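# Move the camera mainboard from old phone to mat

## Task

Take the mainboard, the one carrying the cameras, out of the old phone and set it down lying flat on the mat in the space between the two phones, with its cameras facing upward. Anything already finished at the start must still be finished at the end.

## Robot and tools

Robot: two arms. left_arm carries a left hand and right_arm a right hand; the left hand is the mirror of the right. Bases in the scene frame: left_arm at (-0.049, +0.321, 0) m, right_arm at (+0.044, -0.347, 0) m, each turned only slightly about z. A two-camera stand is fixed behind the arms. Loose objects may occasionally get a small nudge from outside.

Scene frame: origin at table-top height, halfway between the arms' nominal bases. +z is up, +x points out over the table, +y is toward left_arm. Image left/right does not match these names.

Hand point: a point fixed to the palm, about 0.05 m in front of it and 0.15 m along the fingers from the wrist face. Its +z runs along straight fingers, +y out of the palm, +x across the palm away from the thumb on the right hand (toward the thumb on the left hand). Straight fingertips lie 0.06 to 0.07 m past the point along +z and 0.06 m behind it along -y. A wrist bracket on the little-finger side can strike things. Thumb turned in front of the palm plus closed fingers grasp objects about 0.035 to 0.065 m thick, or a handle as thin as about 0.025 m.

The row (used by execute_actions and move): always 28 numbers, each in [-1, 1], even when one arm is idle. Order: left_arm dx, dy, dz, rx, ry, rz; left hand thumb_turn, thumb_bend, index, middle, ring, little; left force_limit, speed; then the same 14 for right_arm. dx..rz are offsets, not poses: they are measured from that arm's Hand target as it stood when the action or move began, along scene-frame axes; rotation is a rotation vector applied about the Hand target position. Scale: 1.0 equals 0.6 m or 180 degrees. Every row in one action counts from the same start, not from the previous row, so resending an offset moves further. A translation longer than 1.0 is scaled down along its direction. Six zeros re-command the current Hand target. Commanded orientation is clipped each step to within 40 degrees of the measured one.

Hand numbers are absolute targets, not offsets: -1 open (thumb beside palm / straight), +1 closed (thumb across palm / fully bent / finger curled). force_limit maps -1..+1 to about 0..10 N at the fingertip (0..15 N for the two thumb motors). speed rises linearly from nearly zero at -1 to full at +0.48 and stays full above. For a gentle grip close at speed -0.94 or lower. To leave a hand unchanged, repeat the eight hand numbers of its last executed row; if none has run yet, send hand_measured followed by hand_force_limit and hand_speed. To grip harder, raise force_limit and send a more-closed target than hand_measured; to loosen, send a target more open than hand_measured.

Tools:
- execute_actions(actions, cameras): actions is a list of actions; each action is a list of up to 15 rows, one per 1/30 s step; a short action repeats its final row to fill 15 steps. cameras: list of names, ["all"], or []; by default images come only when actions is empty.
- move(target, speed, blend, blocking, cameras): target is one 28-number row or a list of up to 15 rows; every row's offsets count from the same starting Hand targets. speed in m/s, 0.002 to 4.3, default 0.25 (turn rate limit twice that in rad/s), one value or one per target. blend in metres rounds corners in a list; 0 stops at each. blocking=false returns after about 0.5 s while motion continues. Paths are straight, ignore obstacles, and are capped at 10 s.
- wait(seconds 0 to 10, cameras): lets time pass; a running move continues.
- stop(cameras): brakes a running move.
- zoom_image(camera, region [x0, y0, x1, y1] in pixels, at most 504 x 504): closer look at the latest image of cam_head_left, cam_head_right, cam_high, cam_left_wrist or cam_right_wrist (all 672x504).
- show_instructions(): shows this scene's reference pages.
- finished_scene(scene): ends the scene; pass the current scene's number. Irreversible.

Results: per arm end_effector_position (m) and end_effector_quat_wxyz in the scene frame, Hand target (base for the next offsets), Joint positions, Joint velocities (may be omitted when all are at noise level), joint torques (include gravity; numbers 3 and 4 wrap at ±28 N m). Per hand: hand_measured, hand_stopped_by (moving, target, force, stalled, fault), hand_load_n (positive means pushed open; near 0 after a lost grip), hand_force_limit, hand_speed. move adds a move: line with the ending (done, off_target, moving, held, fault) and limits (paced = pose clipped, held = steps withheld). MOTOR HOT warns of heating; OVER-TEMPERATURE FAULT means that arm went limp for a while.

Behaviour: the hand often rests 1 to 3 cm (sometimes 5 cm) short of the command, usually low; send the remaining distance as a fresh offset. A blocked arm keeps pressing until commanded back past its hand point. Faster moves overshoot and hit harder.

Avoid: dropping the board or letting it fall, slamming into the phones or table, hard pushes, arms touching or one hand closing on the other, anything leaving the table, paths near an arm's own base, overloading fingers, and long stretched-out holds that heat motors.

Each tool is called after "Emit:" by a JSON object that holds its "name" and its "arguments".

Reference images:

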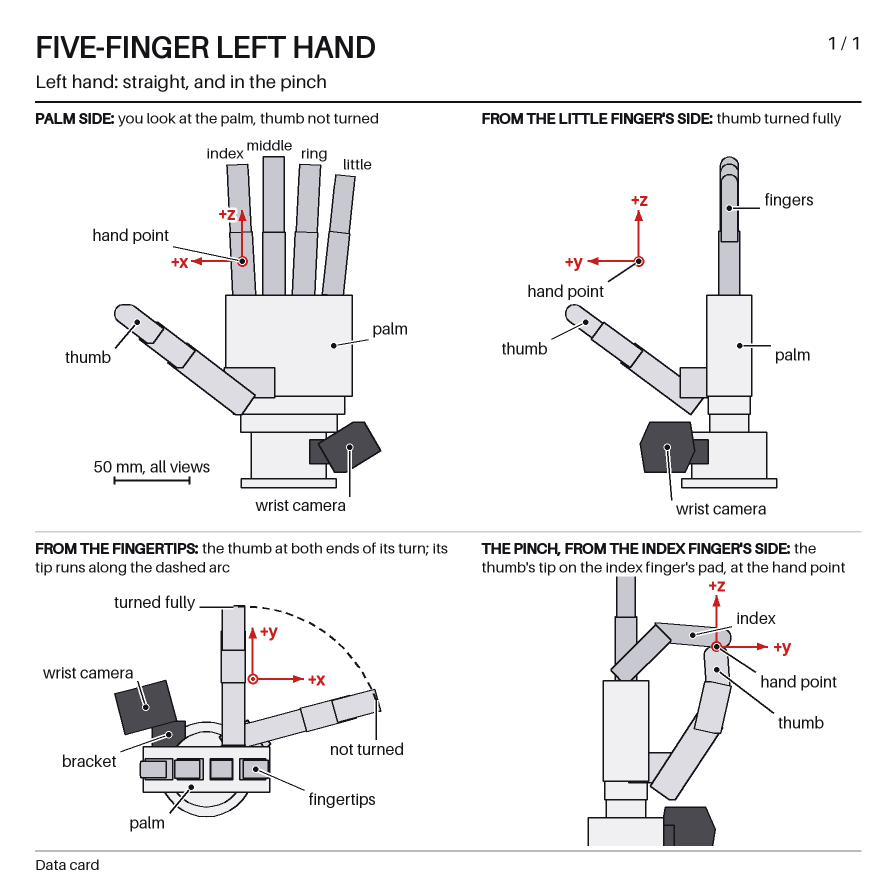

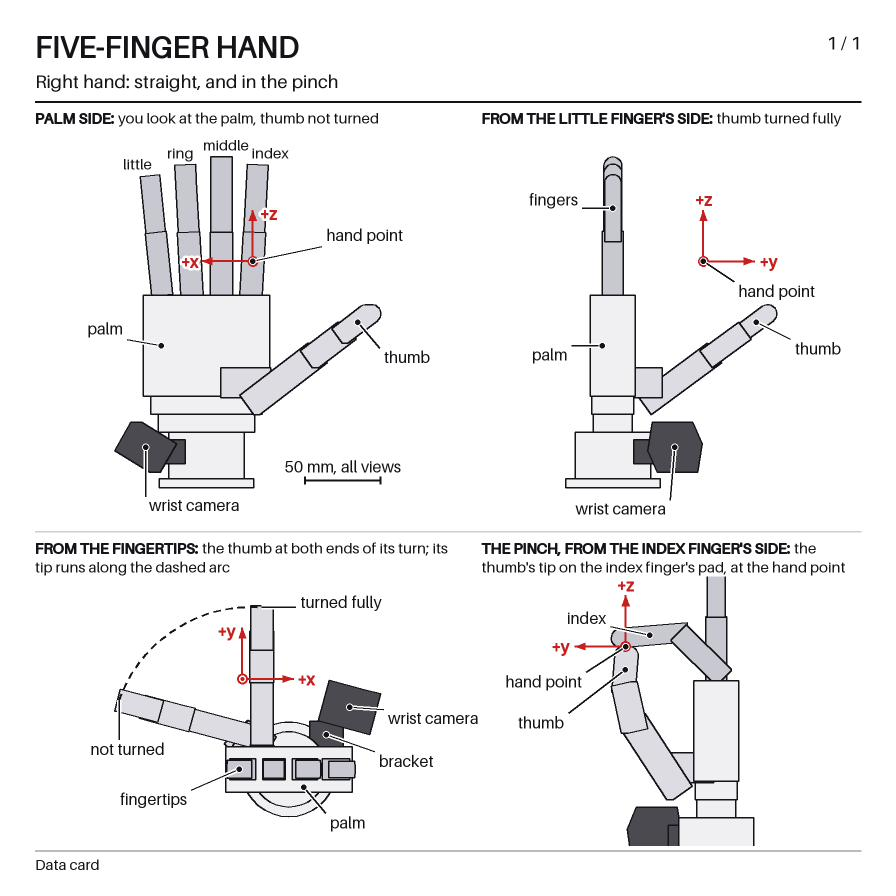

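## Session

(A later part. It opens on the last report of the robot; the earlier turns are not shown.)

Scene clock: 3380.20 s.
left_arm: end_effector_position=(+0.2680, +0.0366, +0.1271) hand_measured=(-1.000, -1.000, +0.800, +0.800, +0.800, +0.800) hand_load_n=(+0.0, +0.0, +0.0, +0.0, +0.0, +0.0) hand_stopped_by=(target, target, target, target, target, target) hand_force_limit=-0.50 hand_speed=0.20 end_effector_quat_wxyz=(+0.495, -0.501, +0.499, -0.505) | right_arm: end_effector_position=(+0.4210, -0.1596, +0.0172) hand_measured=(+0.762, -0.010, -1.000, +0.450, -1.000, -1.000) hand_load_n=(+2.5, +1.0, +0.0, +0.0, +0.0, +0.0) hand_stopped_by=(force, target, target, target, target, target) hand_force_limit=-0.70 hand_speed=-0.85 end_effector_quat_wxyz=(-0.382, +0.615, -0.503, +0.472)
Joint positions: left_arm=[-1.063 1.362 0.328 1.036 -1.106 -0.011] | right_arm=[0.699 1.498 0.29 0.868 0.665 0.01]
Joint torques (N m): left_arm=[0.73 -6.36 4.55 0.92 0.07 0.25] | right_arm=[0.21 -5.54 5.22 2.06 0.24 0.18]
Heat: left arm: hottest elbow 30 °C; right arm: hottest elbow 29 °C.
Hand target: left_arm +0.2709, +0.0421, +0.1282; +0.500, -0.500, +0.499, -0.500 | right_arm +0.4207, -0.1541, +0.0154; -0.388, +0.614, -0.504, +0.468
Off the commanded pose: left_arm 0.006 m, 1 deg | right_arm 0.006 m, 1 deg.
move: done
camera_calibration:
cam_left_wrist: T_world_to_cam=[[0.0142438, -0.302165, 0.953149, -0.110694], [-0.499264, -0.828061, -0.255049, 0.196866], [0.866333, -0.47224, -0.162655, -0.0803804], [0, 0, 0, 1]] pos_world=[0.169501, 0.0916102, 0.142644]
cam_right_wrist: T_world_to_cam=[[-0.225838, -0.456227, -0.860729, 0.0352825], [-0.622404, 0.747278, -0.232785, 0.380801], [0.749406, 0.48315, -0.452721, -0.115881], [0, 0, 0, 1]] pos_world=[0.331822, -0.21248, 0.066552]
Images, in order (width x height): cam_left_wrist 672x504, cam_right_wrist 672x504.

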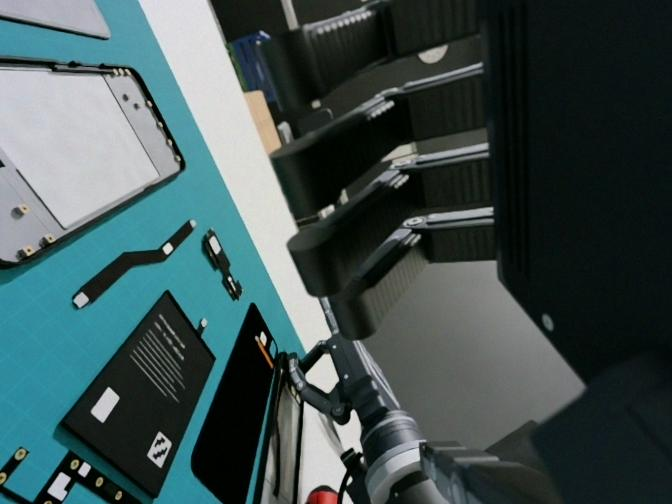

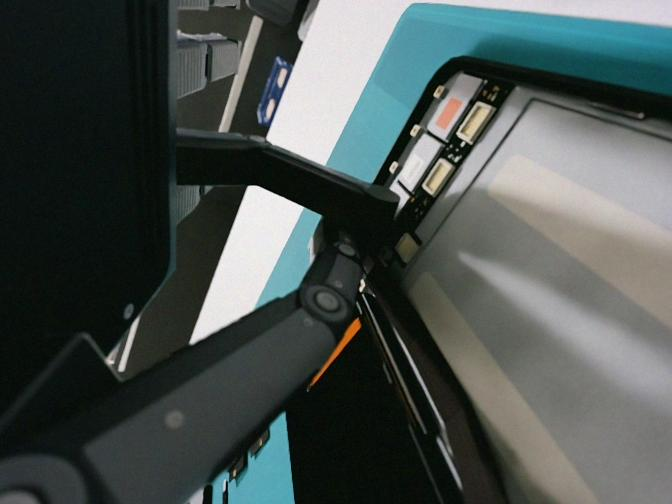

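Emit:
{"name": "move", "arguments": {"target": [[0,0.0,0,0,0,0,-1,-1,0.8,0.8,0.8,0.8,-0.5,0.2, 0.0,0.0,0,0,0,0,0.15,-0.01,-1,0.45,-1,-1,-0.5,-0.3],[0,0.0,0,0,0,0,-1,-1,0.8,0.8,0.8,0.8,-0.5,0.2, 0.0,0.0,0,0,0,0,0.15,-0.08,-1,0.45,-1,-1,-0.5,-0.3],[0,0.0,0,0,0,0,-1,-1,0.8,0.8,0.8,0.8,-0.5,0.2, 0.0,0.0,0,0,0,0,0.8,-0.08,-1,0.45,-1,-1,-0.75,-0.85]], "speed": 0.04, "cameras": ["cam_right_wrist","cam_left_wrist"]}}

Emit:
{"name": "zoom_image", "arguments": {"camera": "cam_right_wrist", "region": [300, 180, 440, 320]}}

Emit:
{"name": "zoom_image", "arguments": {"camera": "cam_left_wrist", "region": [250, 310, 370, 430]}}

Scene clock: 3418.80 s.
left_arm: end_effector_position=(+0.2680, +0.0366, +0.1271) hand_measured=(-1.000, -1.000, +0.800, +0.800, +0.800, +0.800) hand_load_n=(+0.0, +0.0, +0.0, +0.0, +0.0, +0.0) hand_stopped_by=(target, target, target, target, target, target) hand_force_limit=-0.50 hand_speed=0.20 end_effector_quat_wxyz=(+0.495, -0.501, +0.499, -0.505) | right_arm: end_effector_position=(+0.4209, -0.1583, +0.0179) hand_measured=(+0.344, -0.080, -1.000, +0.450, -1.000, -1.000) hand_load_n=(+2.0, +0.0, +0.0, +0.0, +0.0, +0.0) hand_stopped_by=(force, target, target, target, target, target) hand_force_limit=-0.75 hand_speed=-0.85 end_effector_quat_wxyz=(-0.385, +0.614, -0.503, +0.471)
Joint positions: left_arm=[-1.063 1.362 0.328 1.036 -1.106 -0.011] | right_arm=[0.702 1.498 0.29 0.871 0.665 0.013]
Joint torques (N m): left_arm=[0.73 -6.24 4.59 0.91 0.05 0.25] | right_arm=[0.03 -5.54 5.22 1.94 0.23 0.15]
Heat: left arm: hottest elbow 30 °C; right arm: hottest elbow 29 °C.
Hand target: left_arm +0.2709, +0.0421, +0.1282; +0.500, -0.500, +0.499, -0.500 | right_arm +0.4208, -0.1541, +0.0154; -0.388, +0.614, -0.504, +0.468
Off the commanded pose: left_arm 0.006 m, 1 deg | right_arm 0.005 m, 1 deg.
move: done
camera_calibration:
cam_left_wrist: T_world_to_cam=[[0.0142438, -0.302165, 0.953149, -0.110694], [-0.499264, -0.828061, -0.255049, 0.196866], [0.866333, -0.47224, -0.162655, -0.0803804], [0, 0, 0, 1]] pos_world=[0.169501, 0.0916102, 0.142644]
cam_right_wrist: T_world_to_cam=[[-0.223245, -0.452326, -0.86346, 0.0359913], [-0.622637, 0.747725, -0.230718, 0.380148], [0.74999, 0.486115, -0.448561, -0.115991], [0, 0, 0, 1]] pos_world=[0.331721, -0.211581, 0.0667548]
Images, in order (width x height): cam_left_wrist 672x504, cam_right_wrist 672x504.

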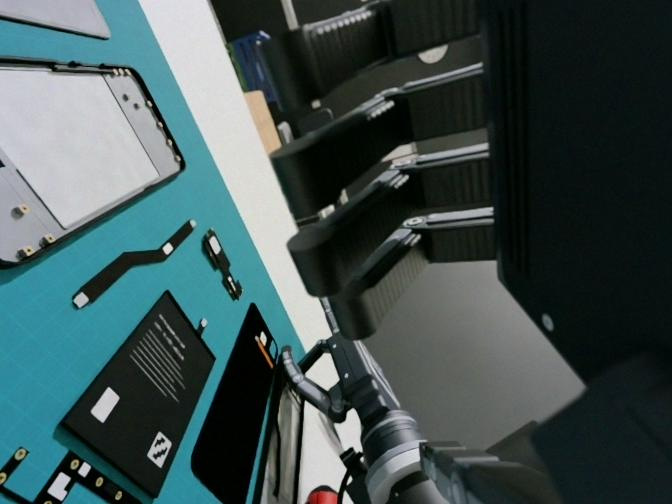

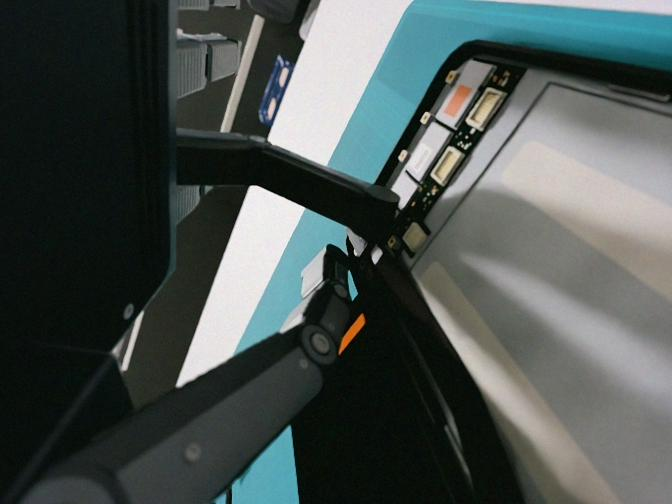

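Scaled by 3.600 from the camera's 672x504 image, which has a finer 960x720 frame.

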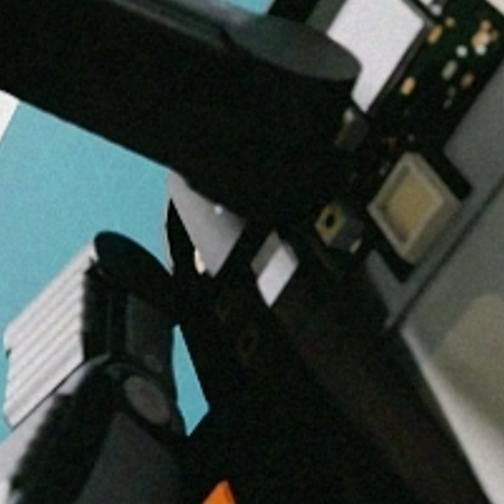

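Scaled by 4.200 from the camera's 672x504 image, which has a finer 960x720 frame.

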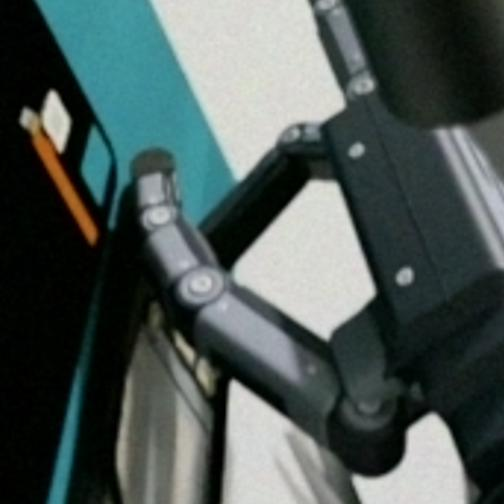

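Emit:
{"name": "move", "arguments": {"target": [[0,0.0,0,0,0,0,-1,-1,0.8,0.8,0.8,0.8,-0.5,0.2, 0.0,0.0,0,0,0,0,0.15,-0.08,-1,0.45,-1,-1,-0.5,-0.3],[0,0.0,0,0,0,0,-1,-1,0.8,0.8,0.8,0.8,-0.5,0.2, 0.0,0.0,0,0,0,0,0.15,-0.05,-1,0.45,-1,-1,-0.5,-0.3]], "speed": 0.04, "cameras": ["cam_right_wrist"]}}

Emit:
{"name": "zoom_image", "arguments": {"camera": "cam_right_wrist", "region": [300, 180, 440, 320]}}

Scene clock: 3438.83 s.
left_arm: end_effector_position=(+0.2680, +0.0366, +0.1271) hand_measured=(-1.000, -1.000, +0.800, +0.800, +0.800, +0.800) hand_load_n=(-0.5, +0.0, +0.0, +0.0, +0.0, +0.0) hand_stopped_by=(target, target, target, target, target, target) hand_force_limit=-0.50 hand_speed=0.20 end_effector_quat_wxyz=(+0.495, -0.501, +0.499, -0.505) | right_arm: end_effector_position=(+0.4209, -0.1584, +0.0178) hand_measured=(+0.150, -0.050, -1.000, +0.450, -1.000, -1.000) hand_load_n=(+0.0, +0.0, -0.5, +0.0, +0.0, +0.0) hand_stopped_by=(target, target, target, target, target, target) hand_force_limit=-0.50 hand_speed=-0.30 end_effector_quat_wxyz=(-0.384, +0.614, -0.503, +0.471)
Joint positions: left_arm=[-1.063 1.362 0.328 1.036 -1.106 -0.011] | right_arm=[0.702 1.498 0.29 0.871 0.666 0.013]
Joint torques (N m): left_arm=[0.62 -6.3 4.6 0.91 0.07 0.24] | right_arm=[0.03 -5.6 5.22 1.96 0.21 0.15]
Heat: left arm: hottest elbow 30 °C; right arm: hottest elbow 29 °C.
Hand target: left_arm +0.2709, +0.0421, +0.1282; +0.500, -0.500, +0.499, -0.500 | right_arm +0.4208, -0.1541, +0.0155; -0.388, +0.614, -0.504, +0.468
Off the commanded pose: left_arm 0.006 m, 1 deg | right_arm 0.005 m, 1 deg.
move: done
camera_calibration:
cam_right_wrist: T_world_to_cam=[[-0.223588, -0.452614, -0.86322, 0.0359194], [-0.622448, 0.74783, -0.230888, 0.380033], [0.750045, 0.485686, -0.448934, -0.116045], [0, 0, 0, 1]] pos_world=[0.331621, -0.211581, 0.0666545]
Images, in order (width x height): cam_right_wrist 672x504.

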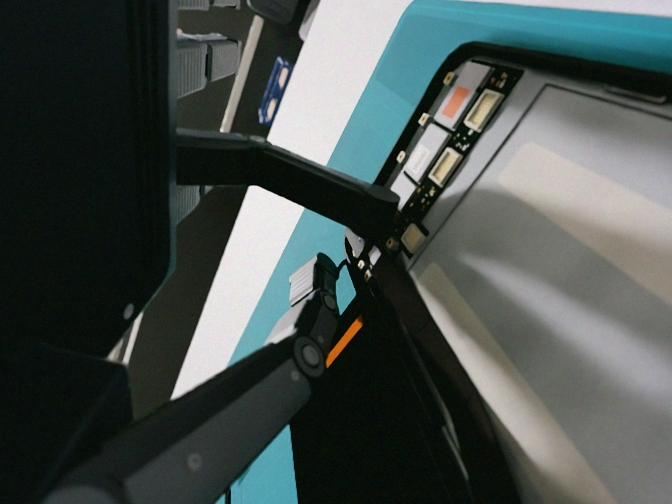

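Scaled by 3.600 from the camera's 672x504 image, which has a finer 960x720 frame.

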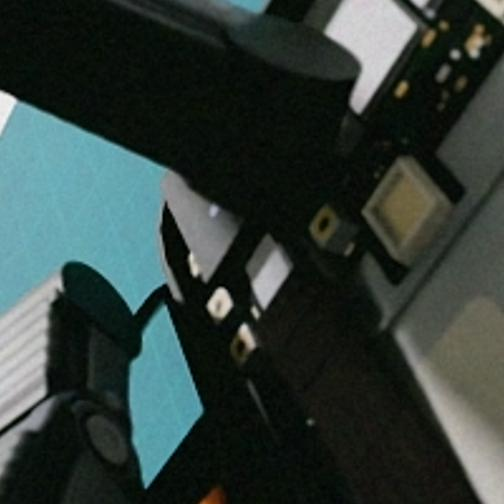

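Emit:
{"name": "move", "arguments": {"target": [[0,0.0,0,0,0,0,-1,-1,0.8,0.8,0.8,0.8,-0.5,0.2, 0.0,0.0,0,0,0,0,0.8,-0.045,-1,0.45,-1,-1,-0.75,-0.85]], "speed": 0.04, "cameras": ["cam_right_wrist"]}}

Emit:
{"name": "zoom_image", "arguments": {"camera": "cam_right_wrist", "region": [300, 180, 440, 320]}}

Scene clock: 3451.40 s.
left_arm: end_effector_position=(+0.2680, +0.0366, +0.1271) hand_measured=(-1.000, -1.000, +0.800, +0.800, +0.800, +0.800) hand_load_n=(-0.5, +0.0, +0.0, +0.0, +0.0, +0.0) hand_stopped_by=(target, target, target, target, target, target) hand_force_limit=-0.50 hand_speed=0.20 end_effector_quat_wxyz=(+0.495, -0.501, +0.499, -0.505) | right_arm: end_effector_position=(+0.4209, -0.1584, +0.0178) hand_measured=(+0.508, -0.046, -1.000, +0.450, -1.000, -1.000) hand_load_n=(+2.0, +0.5, +0.0, -0.5, +0.0, +0.0) hand_stopped_by=(force, target, target, target, target, target) hand_force_limit=-0.75 hand_speed=-0.85 end_effector_quat_wxyz=(-0.384, +0.614, -0.503, +0.471)
Joint positions: left_arm=[-1.063 1.362 0.328 1.036 -1.106 -0.011] | right_arm=[0.702 1.498 0.29 0.871 0.666 0.013]
Joint torques (N m): left_arm=[0.62 -6.3 4.57 0.95 0.07 0.25] | right_arm=[0.03 -5.6 5.22 1.95 0.21 0.15]
Heat: left arm: hottest elbow 30 °C; right arm: hottest elbow 29 °C.
Hand target: left_arm +0.2709, +0.0421, +0.1282; +0.500, -0.500, +0.499, -0.500 | right_arm +0.4208, -0.1541, +0.0155; -0.388, +0.614, -0.504, +0.468
Off the commanded pose: left_arm 0.006 m, 1 deg | right_arm 0.005 m, 1 deg.
move: done
camera_calibration:
cam_right_wrist: T_world_to_cam=[[-0.223588, -0.452614, -0.86322, 0.0359194], [-0.622448, 0.74783, -0.230888, 0.380033], [0.750045, 0.485686, -0.448934, -0.116045], [0, 0, 0, 1]] pos_world=[0.331621, -0.211581, 0.0666545]
Images, in order (width x height): cam_right_wrist 672x504.

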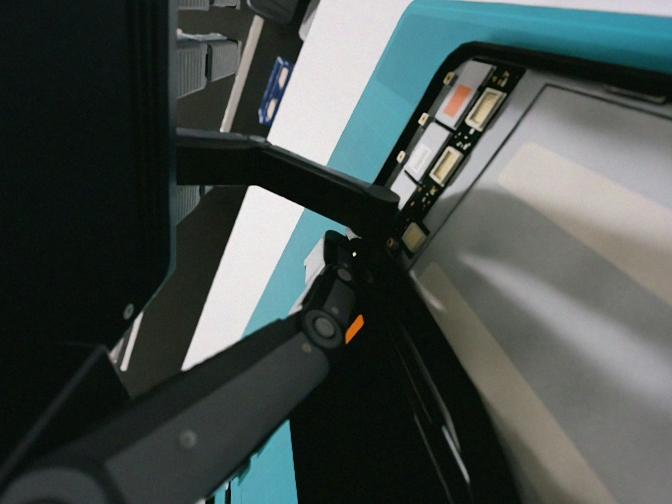

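Scaled by 3.600 from the camera's 672x504 image, which has a finer 960x720 frame.

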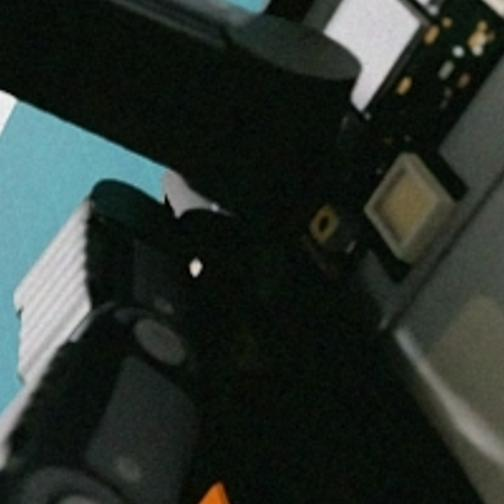

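Emit:
{"name": "move", "arguments": {"target": [[0,0.0,0,0,0,0,-1,-1,0.8,0.8,0.8,0.8,-0.5,0.2, 0.0,0.0,0,0,0,0,0.82,-0.045,-1,0.45,-1,-1,-0.35,-0.88]], "speed": 0.04, "cameras": ["cam_right_wrist"]}}

Emit:
{"name": "zoom_image", "arguments": {"camera": "cam_right_wrist", "region": [300, 180, 440, 320]}}

Scene clock: 3462.17 s.
left_arm: end_effector_position=(+0.2680, +0.0366, +0.1271) hand_measured=(-1.000, -1.000, +0.800, +0.800, +0.800, +0.800) hand_load_n=(+0.0, +0.0, +0.0, +0.0, +0.5, +0.0) hand_stopped_by=(target, target, target, target, target, target) hand_force_limit=-0.50 hand_speed=0.20 end_effector_quat_wxyz=(+0.495, -0.501, +0.499, -0.505) | right_arm: end_effector_position=(+0.4209, -0.1584, +0.0178) hand_measured=(+0.530, -0.046, -1.000, +0.450, -1.000, -1.000) hand_load_n=(+6.0, +1.0, -0.5, -0.5, +0.0, +0.0) hand_stopped_by=(force, target, target, target, target, target) hand_force_limit=-0.35 hand_speed=-0.88 end_effector_quat_wxyz=(-0.384, +0.614, -0.503, +0.471)
Joint positions: left_arm=[-1.063 1.362 0.328 1.036 -1.106 -0.011] | right_arm=[0.702 1.498 0.29 0.871 0.666 0.013]
Joint torques (N m): left_arm=[0.56 -6.24 4.59 1.01 0.06 0.25] | right_arm=[-0.03 -5.6 5.2 1.95 0.21 0.15]
Heat: left arm: hottest elbow 30 °C; right arm: hottest elbow 29 °C.
Hand target: left_arm +0.2709, +0.0421, +0.1282; +0.500, -0.500, +0.499, -0.500 | right_arm +0.4208, -0.1541, +0.0155; -0.388, +0.614, -0.504, +0.468
Off the commanded pose: left_arm 0.006 m, 1 deg | right_arm 0.005 m, 1 deg.
move: done
camera_calibration:
cam_right_wrist: T_world_to_cam=[[-0.223588, -0.452614, -0.86322, 0.0359194], [-0.622448, 0.74783, -0.230888, 0.380033], [0.750045, 0.485686, -0.448934, -0.116045], [0, 0, 0, 1]] pos_world=[0.331621, -0.211581, 0.0666545]
Images, in order (width x height): cam_right_wrist 672x504.

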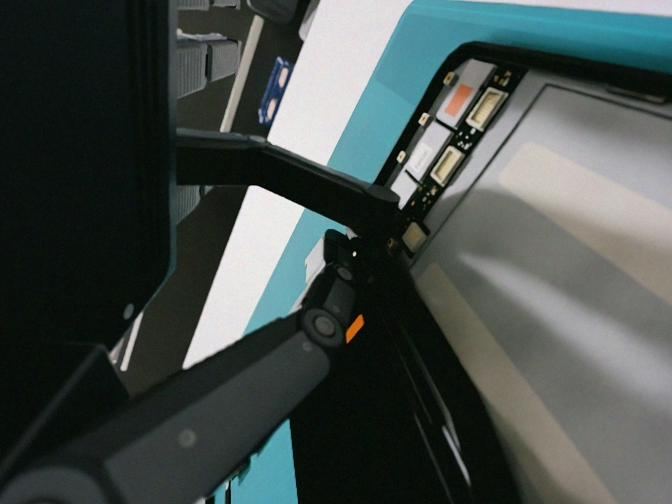

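Scaled by 3.600 from the camera's 672x504 image, which has a finer 960x720 frame.

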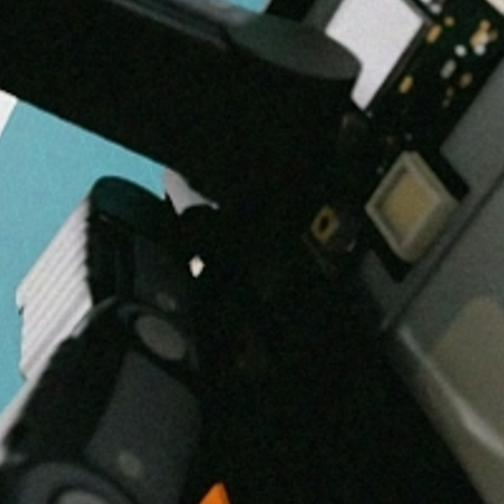

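Emit:
{"name": "move", "arguments": {"target": [[0,0.0,0,0,0,0,-1,-1,0.8,0.8,0.8,0.8,-0.5,0.2, 0.0,-0.006,0.03,0,0,0,0.82,-0.045,-1,0.45,-1,-1,-0.35,-0.88]], "speed": 0.03, "cameras": ["cam_right_wrist"]}}

Emit:
{"name": "zoom_image", "arguments": {"camera": "cam_right_wrist", "region": [300, 120, 500, 320]}}

Scene clock: 3471.37 s.
left_arm: end_effector_position=(+0.2680, +0.0366, +0.1271) hand_measured=(-1.000, -1.000, +0.800, +0.800, +0.800, +0.800) hand_load_n=(+0.0, +0.0, +0.0, +0.0, +0.0, +0.0) hand_stopped_by=(target, target, target, target, target, target) hand_force_limit=-0.50 hand_speed=0.20 end_effector_quat_wxyz=(+0.495, -0.501, +0.499, -0.505) | right_arm: end_effector_position=(+0.4186, -0.1591, +0.0304) hand_measured=(+0.530, -0.046, -1.000, +0.450, -1.000, -1.000) hand_load_n=(+4.5, +0.0, -0.5, -0.5, +0.0, +0.0) hand_stopped_by=(force, target, target, target, target, target) hand_force_limit=-0.35 hand_speed=-0.88 end_effector_quat_wxyz=(-0.385, +0.616, -0.502, +0.469)
Joint positions: left_arm=[-1.063 1.362 0.328 1.036 -1.106 -0.011] | right_arm=[0.702 1.423 0.29 0.794 0.66 0.013]
Joint torques (N m): left_arm=[0.56 -6.3 4.57 0.94 0.05 0.25] | right_arm=[-0.91 -6.95 6 1.1 0.05 0.1]
Heat: left arm: hottest elbow 30 °C; right arm: hottest elbow 29 °C.
Hand target: left_arm +0.2709, +0.0421, +0.1282; +0.500, -0.500, +0.499, -0.500 | right_arm +0.4208, -0.1577, +0.0335; -0.388, +0.614, -0.504, +0.468
Off the commanded pose: left_arm 0.006 m, 1 deg | right_arm 0.004 m, 1 deg.
move: done
camera_calibration:
cam_right_wrist: T_world_to_cam=[[-0.223462, -0.45359, -0.86274, 0.0457134], [-0.626821, 0.744698, -0.229173, 0.383341], [0.746432, 0.489572, -0.450731, -0.10613], [0, 0, 0, 1]] pos_world=[0.32972, -0.212779, 0.0794538]
Images, in order (width x height): cam_right_wrist 672x504.

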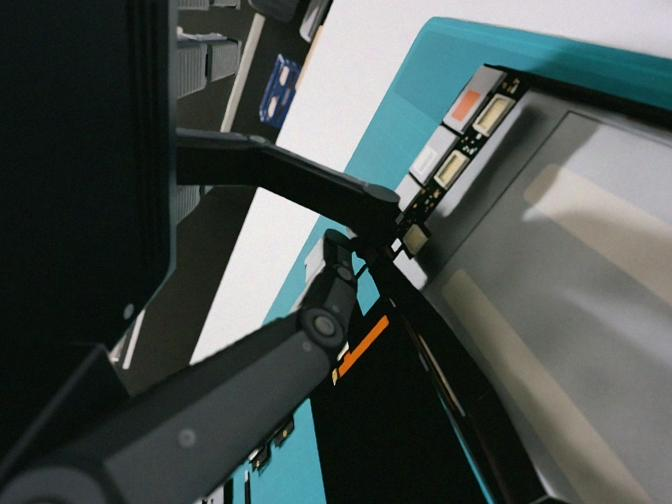

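Scaled by 2.520 from the camera's 672x504 image, which has a finer 960x720 frame.

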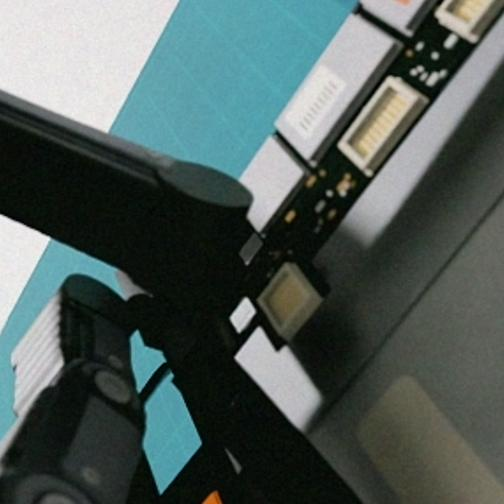

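Emit:
{"name": "move", "arguments": {"target": [[0.0,0.15,0.05,0,0,0,-1,-1,0.8,0.8,0.8,0.8,-0.5,0.2, 0.0,0.0,0.04,0,0,0,0.82,-0.045,-1,0.45,-1,-1,-0.35,-0.88],[0.0,0.40,0.08,0,0,0,-1,-1,0.8,0.8,0.8,0.8,-0.5,0.2, 0.0,0.0,0.08,0,0,0,0.82,-0.045,-1,0.45,-1,-1,-0.35,-0.88]], "speed": [0.1,0.15], "blend": 0.02, "cameras": ["cam_right_wrist","cam_head_left","cam_high"]}}

Emit:
{"name": "zoom_image", "arguments": {"camera": "cam_right_wrist", "region": [300, 120, 600, 360]}}

Emit:
{"name": "zoom_image", "arguments": {"camera": "cam_head_left", "region": [240, 290, 420, 420]}}

Scene clock: 3490.63 s.
left_arm: end_effector_position=(+0.2677, +0.2795, +0.1590) hand_measured=(-1.000, -1.000, +0.800, +0.800, +0.800, +0.800) hand_load_n=(+0.0, +0.0, +0.0, +0.0, +0.0, +0.0) hand_stopped_by=(target, target, target, target, target, target) hand_force_limit=-0.50 hand_speed=0.20 end_effector_quat_wxyz=(+0.496, -0.499, +0.511, -0.494) | right_arm: end_effector_position=(+0.4081, -0.1678, +0.0641) hand_measured=(+0.530, -0.046, -1.000, +0.450, -1.000, -1.000) hand_load_n=(+4.5, +0.0, +0.0, -0.5, +0.0, +0.0) hand_stopped_by=(force, target, target, target, target, target) hand_force_limit=-0.35 hand_speed=-0.88 end_effector_quat_wxyz=(-0.373, +0.626, -0.502, +0.467)
Joint positions: left_arm=[-0.022 0.268 0.081 0.167 -0.065 0.012] | right_arm=[0.702 1.199 0.302 0.527 0.66 0.013]
Joint torques (N m): left_arm=[0.73 1.26 11.21 1.13 0.02 0] | right_arm=[-0.85 -5.36 10.35 1.03 0.08 0.1]
Heat: left arm: hottest elbow 30 °C; right arm: hottest elbow 29 °C.
Hand target: left_arm +0.2709, +0.2821, +0.1761; +0.500, -0.500, +0.500, -0.500 | right_arm +0.4207, -0.1578, +0.0814; -0.388, +0.614, -0.504, +0.468
Off the commanded pose: left_arm 0.018 m, 2 deg | right_arm 0.024 m, 2 deg.
move: off_target (left_arm, right_arm)
camera_calibration:
cam_right_wrist: T_world_to_cam=[[-0.244131, -0.470631, -0.847884, 0.0731305], [-0.632324, 0.740156, -0.22877, 0.392476], [0.735232, 0.480288, -0.478287, -0.0741297], [0, 0, 0, 1]] pos_world=[0.320528, -0.220473, 0.116338]
Images, in order (width x height): cam_head_left 672x504, cam_high 672x504, cam_right_wrist 672x504.

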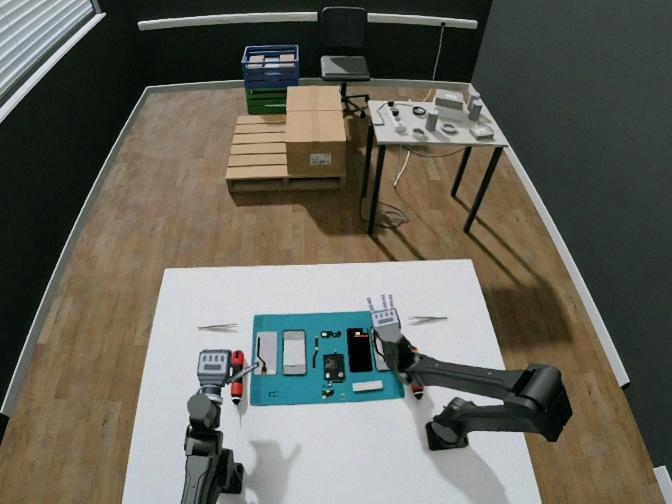

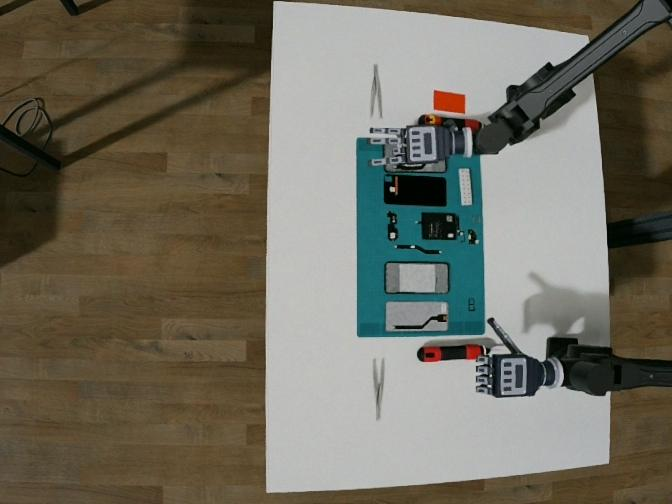

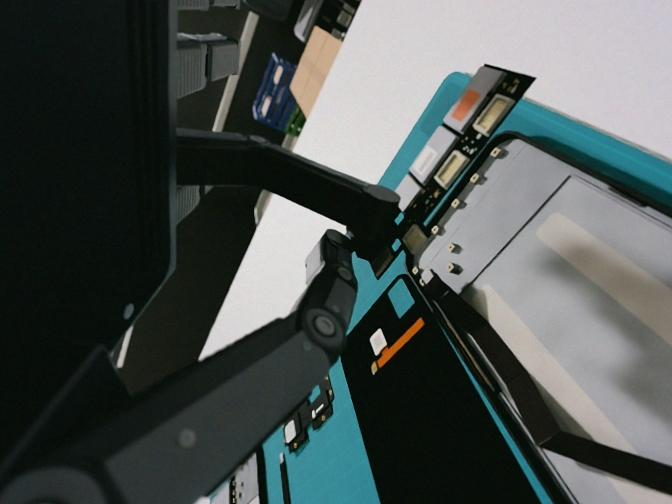

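Scaled by 1.680 from the camera's 672x504 image, which has a finer 960x720 frame.

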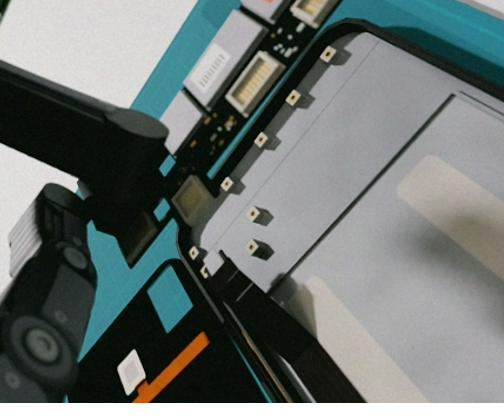

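Scaled by 2.800 from the camera's 672x504 image, which has a finer 960x720 frame.

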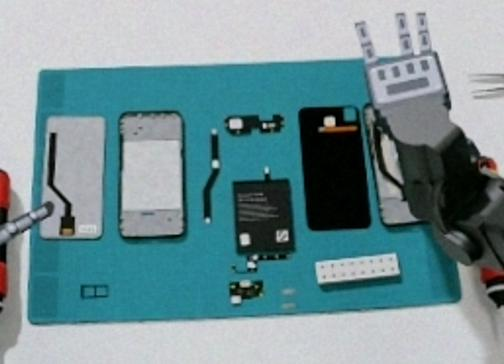

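Emit:
{"name": "zoom_image", "arguments": {"camera": "cam_head_left", "region": [305, 310, 375, 370]}}

Emit:
{"name": "zoom_image", "arguments": {"camera": "cam_high", "region": [350, 170, 490, 300]}}

Scaled by 7.200 from the camera's 672x504 image, which has a finer 960x720 frame.

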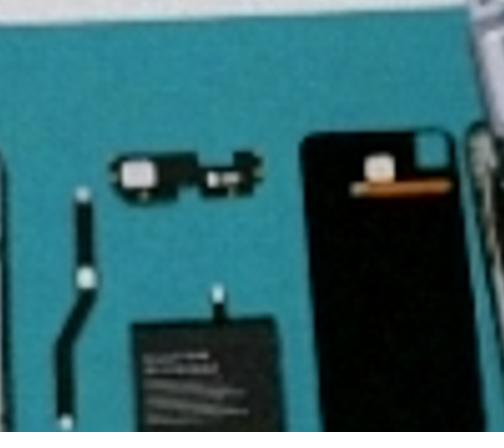

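Scaled by 3.600 from the camera's 672x504 image, which has a finer 960x720 frame.

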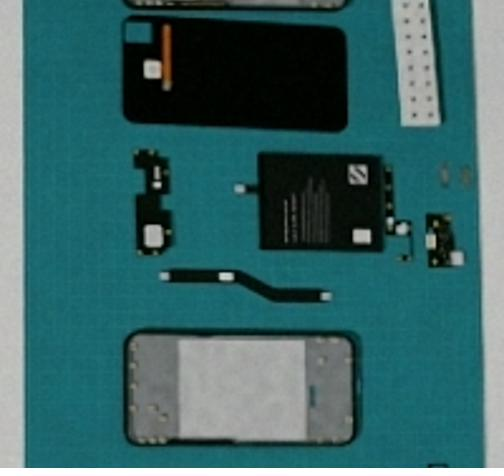

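Emit:
{"name": "move", "arguments": {"target": [[0.0,0,0,0,0,0,-1,-1,0.8,0.8,0.8,0.8,-0.5,0.2, -0.03,0.14,0.015,0,0,0,0.82,-0.045,-1,0.45,-1,-1,-0.35,-0.88],[0.0,0,0,0,0,0,-1,-1,0.8,0.8,0.8,0.8,-0.5,0.2, -0.055,0.28,0.01,0,0,0,0.82,-0.045,-1,0.45,-1,-1,-0.35,-0.88]], "speed": 0.08, "blend": 0.03, "cameras": ["cam_right_wrist","cam_head_left","cam_high"]}}

Emit:
{"name": "zoom_image", "arguments": {"camera": "cam_right_wrist", "region": [300, 100, 600, 360]}}

Emit:
{"name": "zoom_image", "arguments": {"camera": "cam_high", "region": [350, 170, 490, 300]}}

Scene clock: 3543.63 s.
left_arm: end_effector_position=(+0.2677, +0.2795, +0.1590) hand_measured=(-1.000, -1.000, +0.800, +0.800, +0.800, +0.800) hand_load_n=(+0.0, +0.0, +0.0, +0.0, +0.0, +0.0) hand_stopped_by=(target, target, target, target, target, target) hand_force_limit=-0.50 hand_speed=0.20 end_effector_quat_wxyz=(+0.496, -0.499, +0.511, -0.494) | right_arm: end_effector_position=(+0.3833, -0.0058, +0.0809) hand_measured=(+0.530, -0.046, -1.000, +0.450, -1.000, -1.000) hand_load_n=(+4.5, +0.0, +0.0, -0.5, +0.0, +0.0) hand_stopped_by=(force, target, target, target, target, target) hand_force_limit=-0.35 hand_speed=-0.88 end_effector_quat_wxyz=(-0.379, +0.619, -0.500, +0.473)
Joint positions: left_arm=[-0.022 0.268 0.081 0.167 -0.065 0.012] | right_arm=[1.1 1.449 0.623 0.283 1.029 0.26]
Joint torques (N m): left_arm=[0.62 1.38 11.15 1.11 0.05 0.01] | right_arm=[-0.03 -7.65 10.58 0.68 0.46 0.19]
Heat: left arm: hottest elbow 33 °C; right arm: hottest elbow 31 °C.
Hand target: left_arm +0.2709, +0.2821, +0.1762; +0.500, -0.500, +0.499, -0.500 | right_arm +0.3878, +0.0103, +0.0874; -0.388, +0.614, -0.504, +0.468
Off the commanded pose: left_arm 0.018 m, 2 deg | right_arm 0.018 m, 1 deg.
move: off_target (left_arm, right_arm)
camera_calibration:
cam_right_wrist: T_world_to_cam=[[-0.227565, -0.466044, -0.854995, 0.151815], [-0.625756, 0.742727, -0.238298, 0.258958], [0.746086, 0.48079, -0.460648, -0.131258], [0, 0, 0, 1]] pos_world=[0.294522, -0.058475, 0.131046]
Images, in order (width x height): cam_head_left 672x504, cam_high 672x504, cam_right_wrist 672x504.

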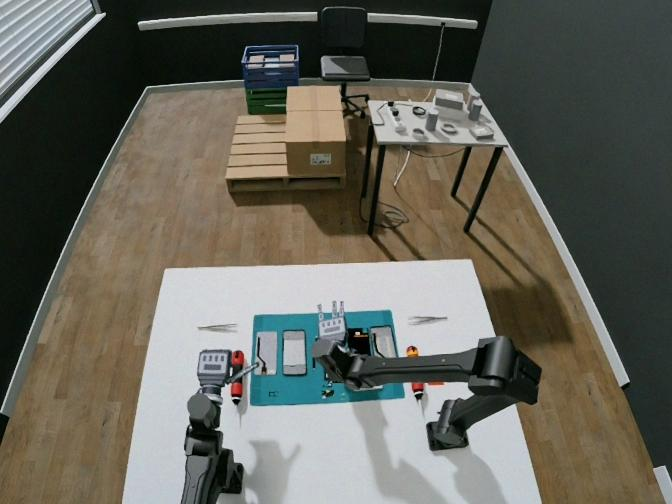

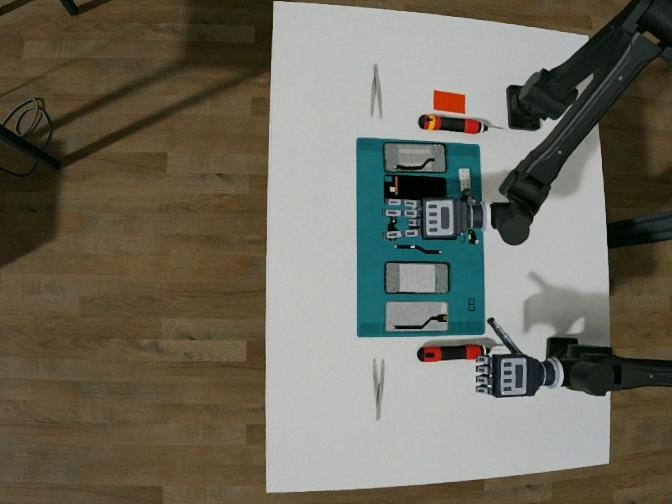

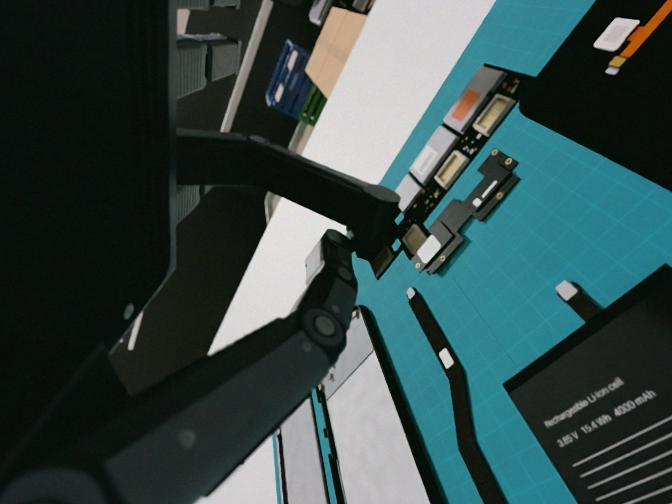

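Scaled by 1.680 from the camera's 672x504 image, which has a finer 960x720 frame.

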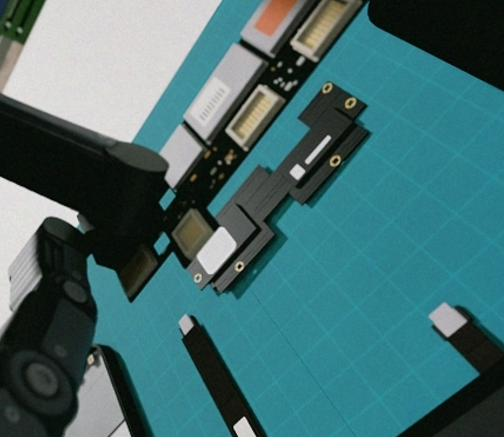

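Scaled by 3.600 from the camera's 672x504 image, which has a finer 960x720 frame.

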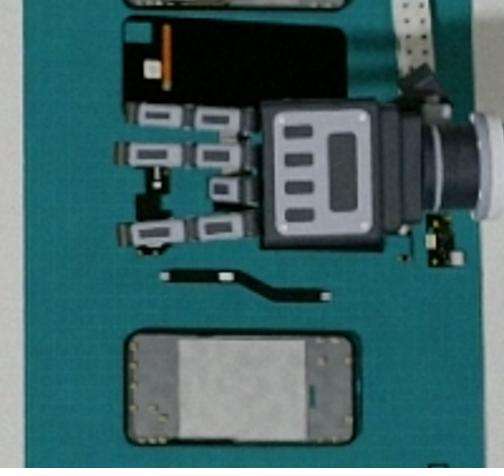

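Emit:
{"name": "move", "arguments": {"target": [[0.0,0,0,0,0,0,-1,-1,0.8,0.8,0.8,0.8,-0.5,0.2, 0.003,0.022,-0.02,0,0,0,0.82,-0.045,-1,0.45,-1,-1,-0.35,-0.88]], "speed": 0.06, "cameras": ["cam_right_wrist"]}}

Emit:
{"name": "zoom_image", "arguments": {"camera": "cam_right_wrist", "region": [300, 50, 600, 310]}}

Scene clock: 3585.83 s.
left_arm: end_effector_position=(+0.2677, +0.2795, +0.1590) hand_measured=(-1.000, -1.000, +0.800, +0.800, +0.800, +0.800) hand_load_n=(-0.5, +0.0, +0.0, +0.0, +0.0, +0.0) hand_stopped_by=(target, target, target, target, target, target) hand_force_limit=-0.50 hand_speed=0.20 end_effector_quat_wxyz=(+0.496, -0.499, +0.511, -0.494) | right_arm: end_effector_position=(+0.3843, +0.0035, +0.0662) hand_measured=(+0.530, -0.046, -1.000, +0.450, -1.000, -1.000) hand_load_n=(+4.5, +0.0, +0.0, -0.5, +0.0, -0.5) hand_stopped_by=(force, target, target, target, target, target) hand_force_limit=-0.35 hand_speed=-0.88 end_effector_quat_wxyz=(-0.369, +0.625, -0.498, +0.475)
Joint positions: left_arm=[-0.022 0.268 0.081 0.167 -0.065 0.012] | right_arm=[1.11 1.508 0.648 0.283 1.038 0.273]
Joint torques (N m): left_arm=[0.67 1.44 11.18 1.16 0.05 -0.01] | right_arm=[0.21 -8.41 10.24 1.66 0.48 0.19]
Heat: left arm: hottest elbow 34 °C; right arm: hottest elbow 32 °C.
Hand target: left_arm +0.2709, +0.2821, +0.1762; +0.500, -0.500, +0.499, -0.500 | right_arm +0.3896, +0.0234, +0.0753; -0.388, +0.614, -0.504, +0.468
Off the commanded pose: left_arm 0.018 m, 2 deg | right_arm 0.023 m, 3 deg.
move: off_target (left_arm, right_arm)
camera_calibration:
cam_right_wrist: T_world_to_cam=[[-0.237621, -0.482289, -0.843169, 0.146959], [-0.626819, 0.739246, -0.246196, 0.250087], [0.742047, 0.470013, -0.477969, -0.140486], [0, 0, 0, 1]] pos_world=[0.295927, -0.0479689, 0.118334]
Images, in order (width x height): cam_right_wrist 672x504.

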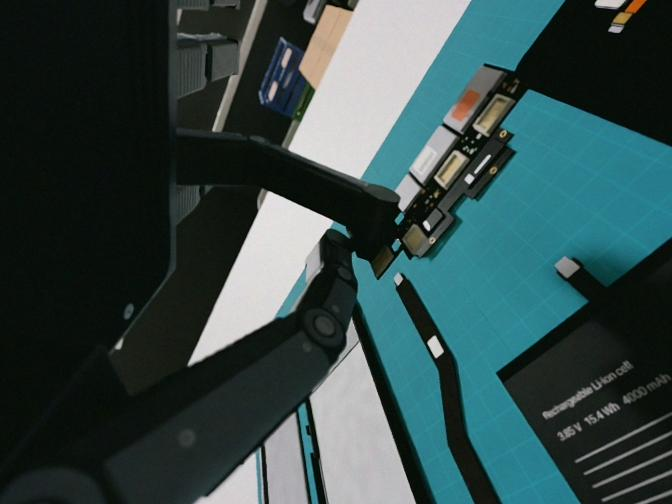

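Scaled by 1.680 from the camera's 672x504 image, which has a finer 960x720 frame.

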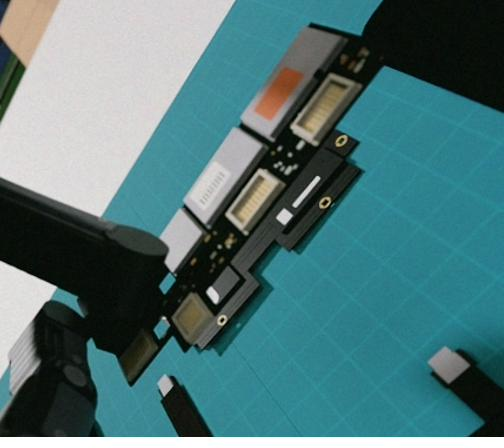

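Emit:
{"name": "move", "arguments": {"target": [[0.0,0,0,0,0,0,-1,-1,0.8,0.8,0.8,0.8,-0.5,0.2, 0.0,-0.012,-0.058,0,0,0,0.82,-0.045,-1,0.45,-1,-1,-0.35,-0.88]], "speed": 0.06, "cameras": ["cam_right_wrist"]}}

Emit:
{"name": "zoom_image", "arguments": {"camera": "cam_right_wrist", "region": [300, 50, 600, 310]}}

Scene clock: 3602.90 s.
left_arm: end_effector_position=(+0.2677, +0.2795, +0.1590) hand_measured=(-1.000, -1.000, +0.800, +0.800, +0.800, +0.800) hand_load_n=(+0.0, +0.0, +0.0, +0.0, +0.0, +0.0) hand_stopped_by=(target, target, target, target, target, target) hand_force_limit=-0.50 hand_speed=0.20 end_effector_quat_wxyz=(+0.496, -0.499, +0.511, -0.494) | right_arm: end_effector_position=(+0.3908, +0.0170, +0.0492) hand_measured=(+0.530, -0.046, -1.000, +0.450, -1.000, -1.000) hand_load_n=(+5.0, +0.0, +0.0, -0.5, +0.0, +0.0) hand_stopped_by=(force, target, target, target, target, target) hand_force_limit=-0.35 hand_speed=-0.88 end_effector_quat_wxyz=(-0.390, +0.611, -0.504, +0.469)
Joint positions: left_arm=[-0.022 0.268 0.081 0.167 -0.065 0.012] | right_arm=[1.11 1.591 0.649 0.418 1.036 0.273]
Joint torques (N m): left_arm=[0.62 1.32 11.15 1.11 0.06 0.02] | right_arm=[-0.67 -9.05 6.19 1.63 0.26 0.11]
Heat: left arm: hottest elbow 34 °C; right arm: hottest elbow 33 °C.
Hand target: left_arm +0.2709, +0.2821, +0.1762; +0.500, -0.500, +0.499, -0.500 | right_arm +0.3896, +0.0162, +0.0406; -0.388, +0.614, -0.504, +0.468
Off the commanded pose: left_arm 0.018 m, 2 deg | right_arm 0.009 m, 0 deg.
move: off_target (left_arm)
camera_calibration:
cam_right_wrist: T_world_to_cam=[[-0.21788, -0.442875, -0.869707, 0.133621], [-0.623003, 0.749053, -0.22536, 0.237339], [0.751262, 0.492729, -0.439117, -0.165644], [0, 0, 0, 1]] pos_world=[0.301418, -0.0369845, 0.0969612]
Images, in order (width x height): cam_right_wrist 672x504.

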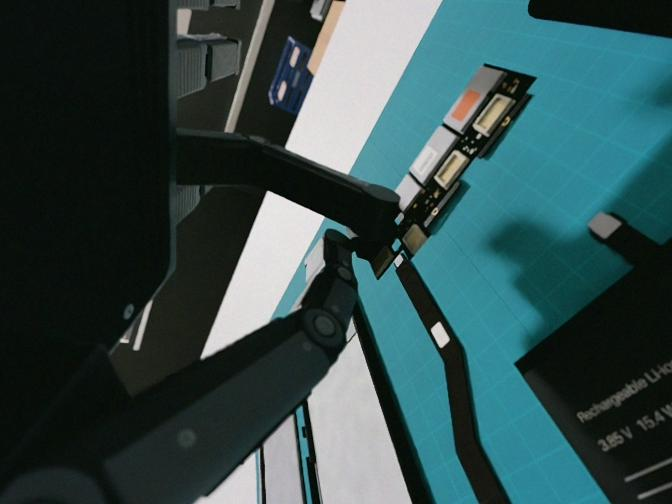

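Scaled by 1.680 from the camera's 672x504 image, which has a finer 960x720 frame.

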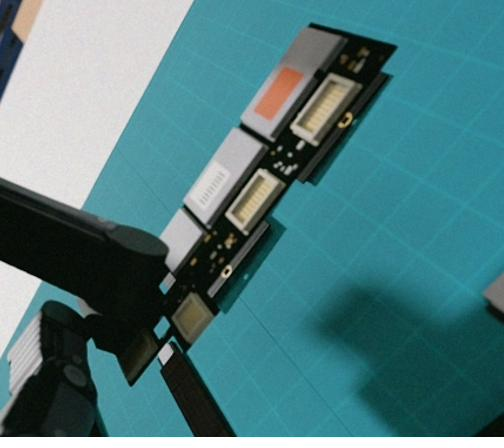

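Emit:
{"name": "move", "arguments": {"target": [[0.0,0,0,0,0,0,-1,-1,0.8,0.8,0.8,0.8,-0.5,0.2, -0.012,-0.026,0.0,0,0,0,0.82,-0.045,-1,0.45,-1,-1,-0.35,-0.88],[0.0,0,0,0,0,0,-1,-1,0.8,0.8,0.8,0.8,-0.5,0.2, -0.010,-0.022,-0.035,0,0,0,0.82,-0.045,-1,0.45,-1,-1,-0.35,-0.88]], "speed": 0.05, "cameras": ["cam_right_wrist"]}}

Emit:
{"name": "zoom_image", "arguments": {"camera": "cam_right_wrist", "region": [300, 50, 600, 310]}}

Scene clock: 3621.80 s.
left_arm: end_effector_position=(+0.2677, +0.2795, +0.1590) hand_measured=(-1.000, -1.000, +0.800, +0.800, +0.800, +0.800) hand_load_n=(+0.0, +0.0, +0.0, +0.5, +0.5, +0.0) hand_stopped_by=(target, target, target, target, target, target) hand_force_limit=-0.50 hand_speed=0.20 end_effector_quat_wxyz=(+0.496, -0.499, +0.511, -0.494) | right_arm: end_effector_position=(+0.3840, +0.0042, +0.0267) hand_measured=(+0.530, -0.046, -1.000, +0.450, -1.000, -1.000) hand_load_n=(+4.5, +0.0, +0.0, -0.5, +0.0, +0.0) hand_stopped_by=(force, target, target, target, target, target) hand_force_limit=-0.35 hand_speed=-0.88 end_effector_quat_wxyz=(-0.389, +0.612, -0.504, +0.469)
Joint positions: left_arm=[-0.022 0.268 0.081 0.167 -0.065 0.012] | right_arm=[1.11 1.629 0.597 0.507 1.034 0.273]
Joint torques (N m): left_arm=[0.85 1.26 11.17 1.09 0.04 0.01] | right_arm=[-0.85 -9 5.68 1.74 0.26 0.09]
Heat: left arm: hottest elbow 35 °C; right arm: hottest elbow 32 °C.
Hand target: left_arm +0.2709, +0.2821, +0.1762; +0.500, -0.500, +0.499, -0.500 | right_arm +0.3836, +0.0031, +0.0196; -0.388, +0.614, -0.504, +0.468
Off the commanded pose: left_arm 0.018 m, 2 deg | right_arm 0.007 m, 0 deg.
move: off_target (left_arm)
camera_calibration:
cam_right_wrist: T_world_to_cam=[[-0.218439, -0.444024, -0.868981, 0.107129], [-0.624302, 0.747997, -0.225272, 0.238187], [0.750021, 0.493298, -0.440596, -0.163617], [0, 0, 0, 1]] pos_world=[0.294818, -0.0498837, 0.0746604]
Images, in order (width x height): cam_right_wrist 672x504.

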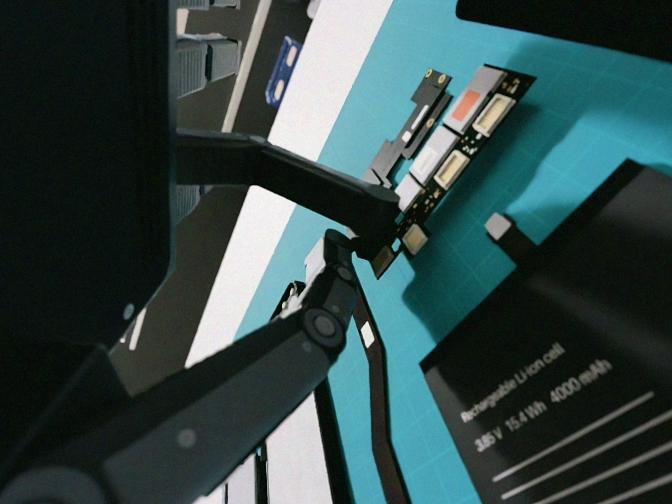

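Scaled by 1.680 from the camera's 672x504 image, which has a finer 960x720 frame.

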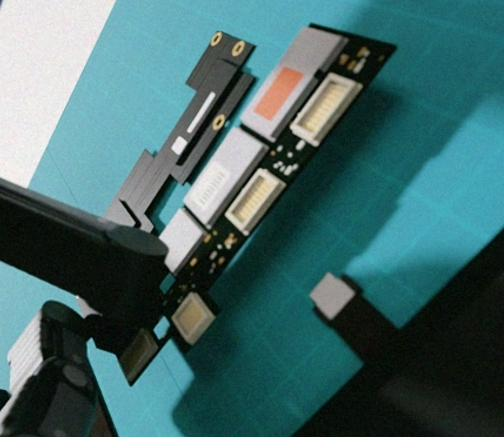

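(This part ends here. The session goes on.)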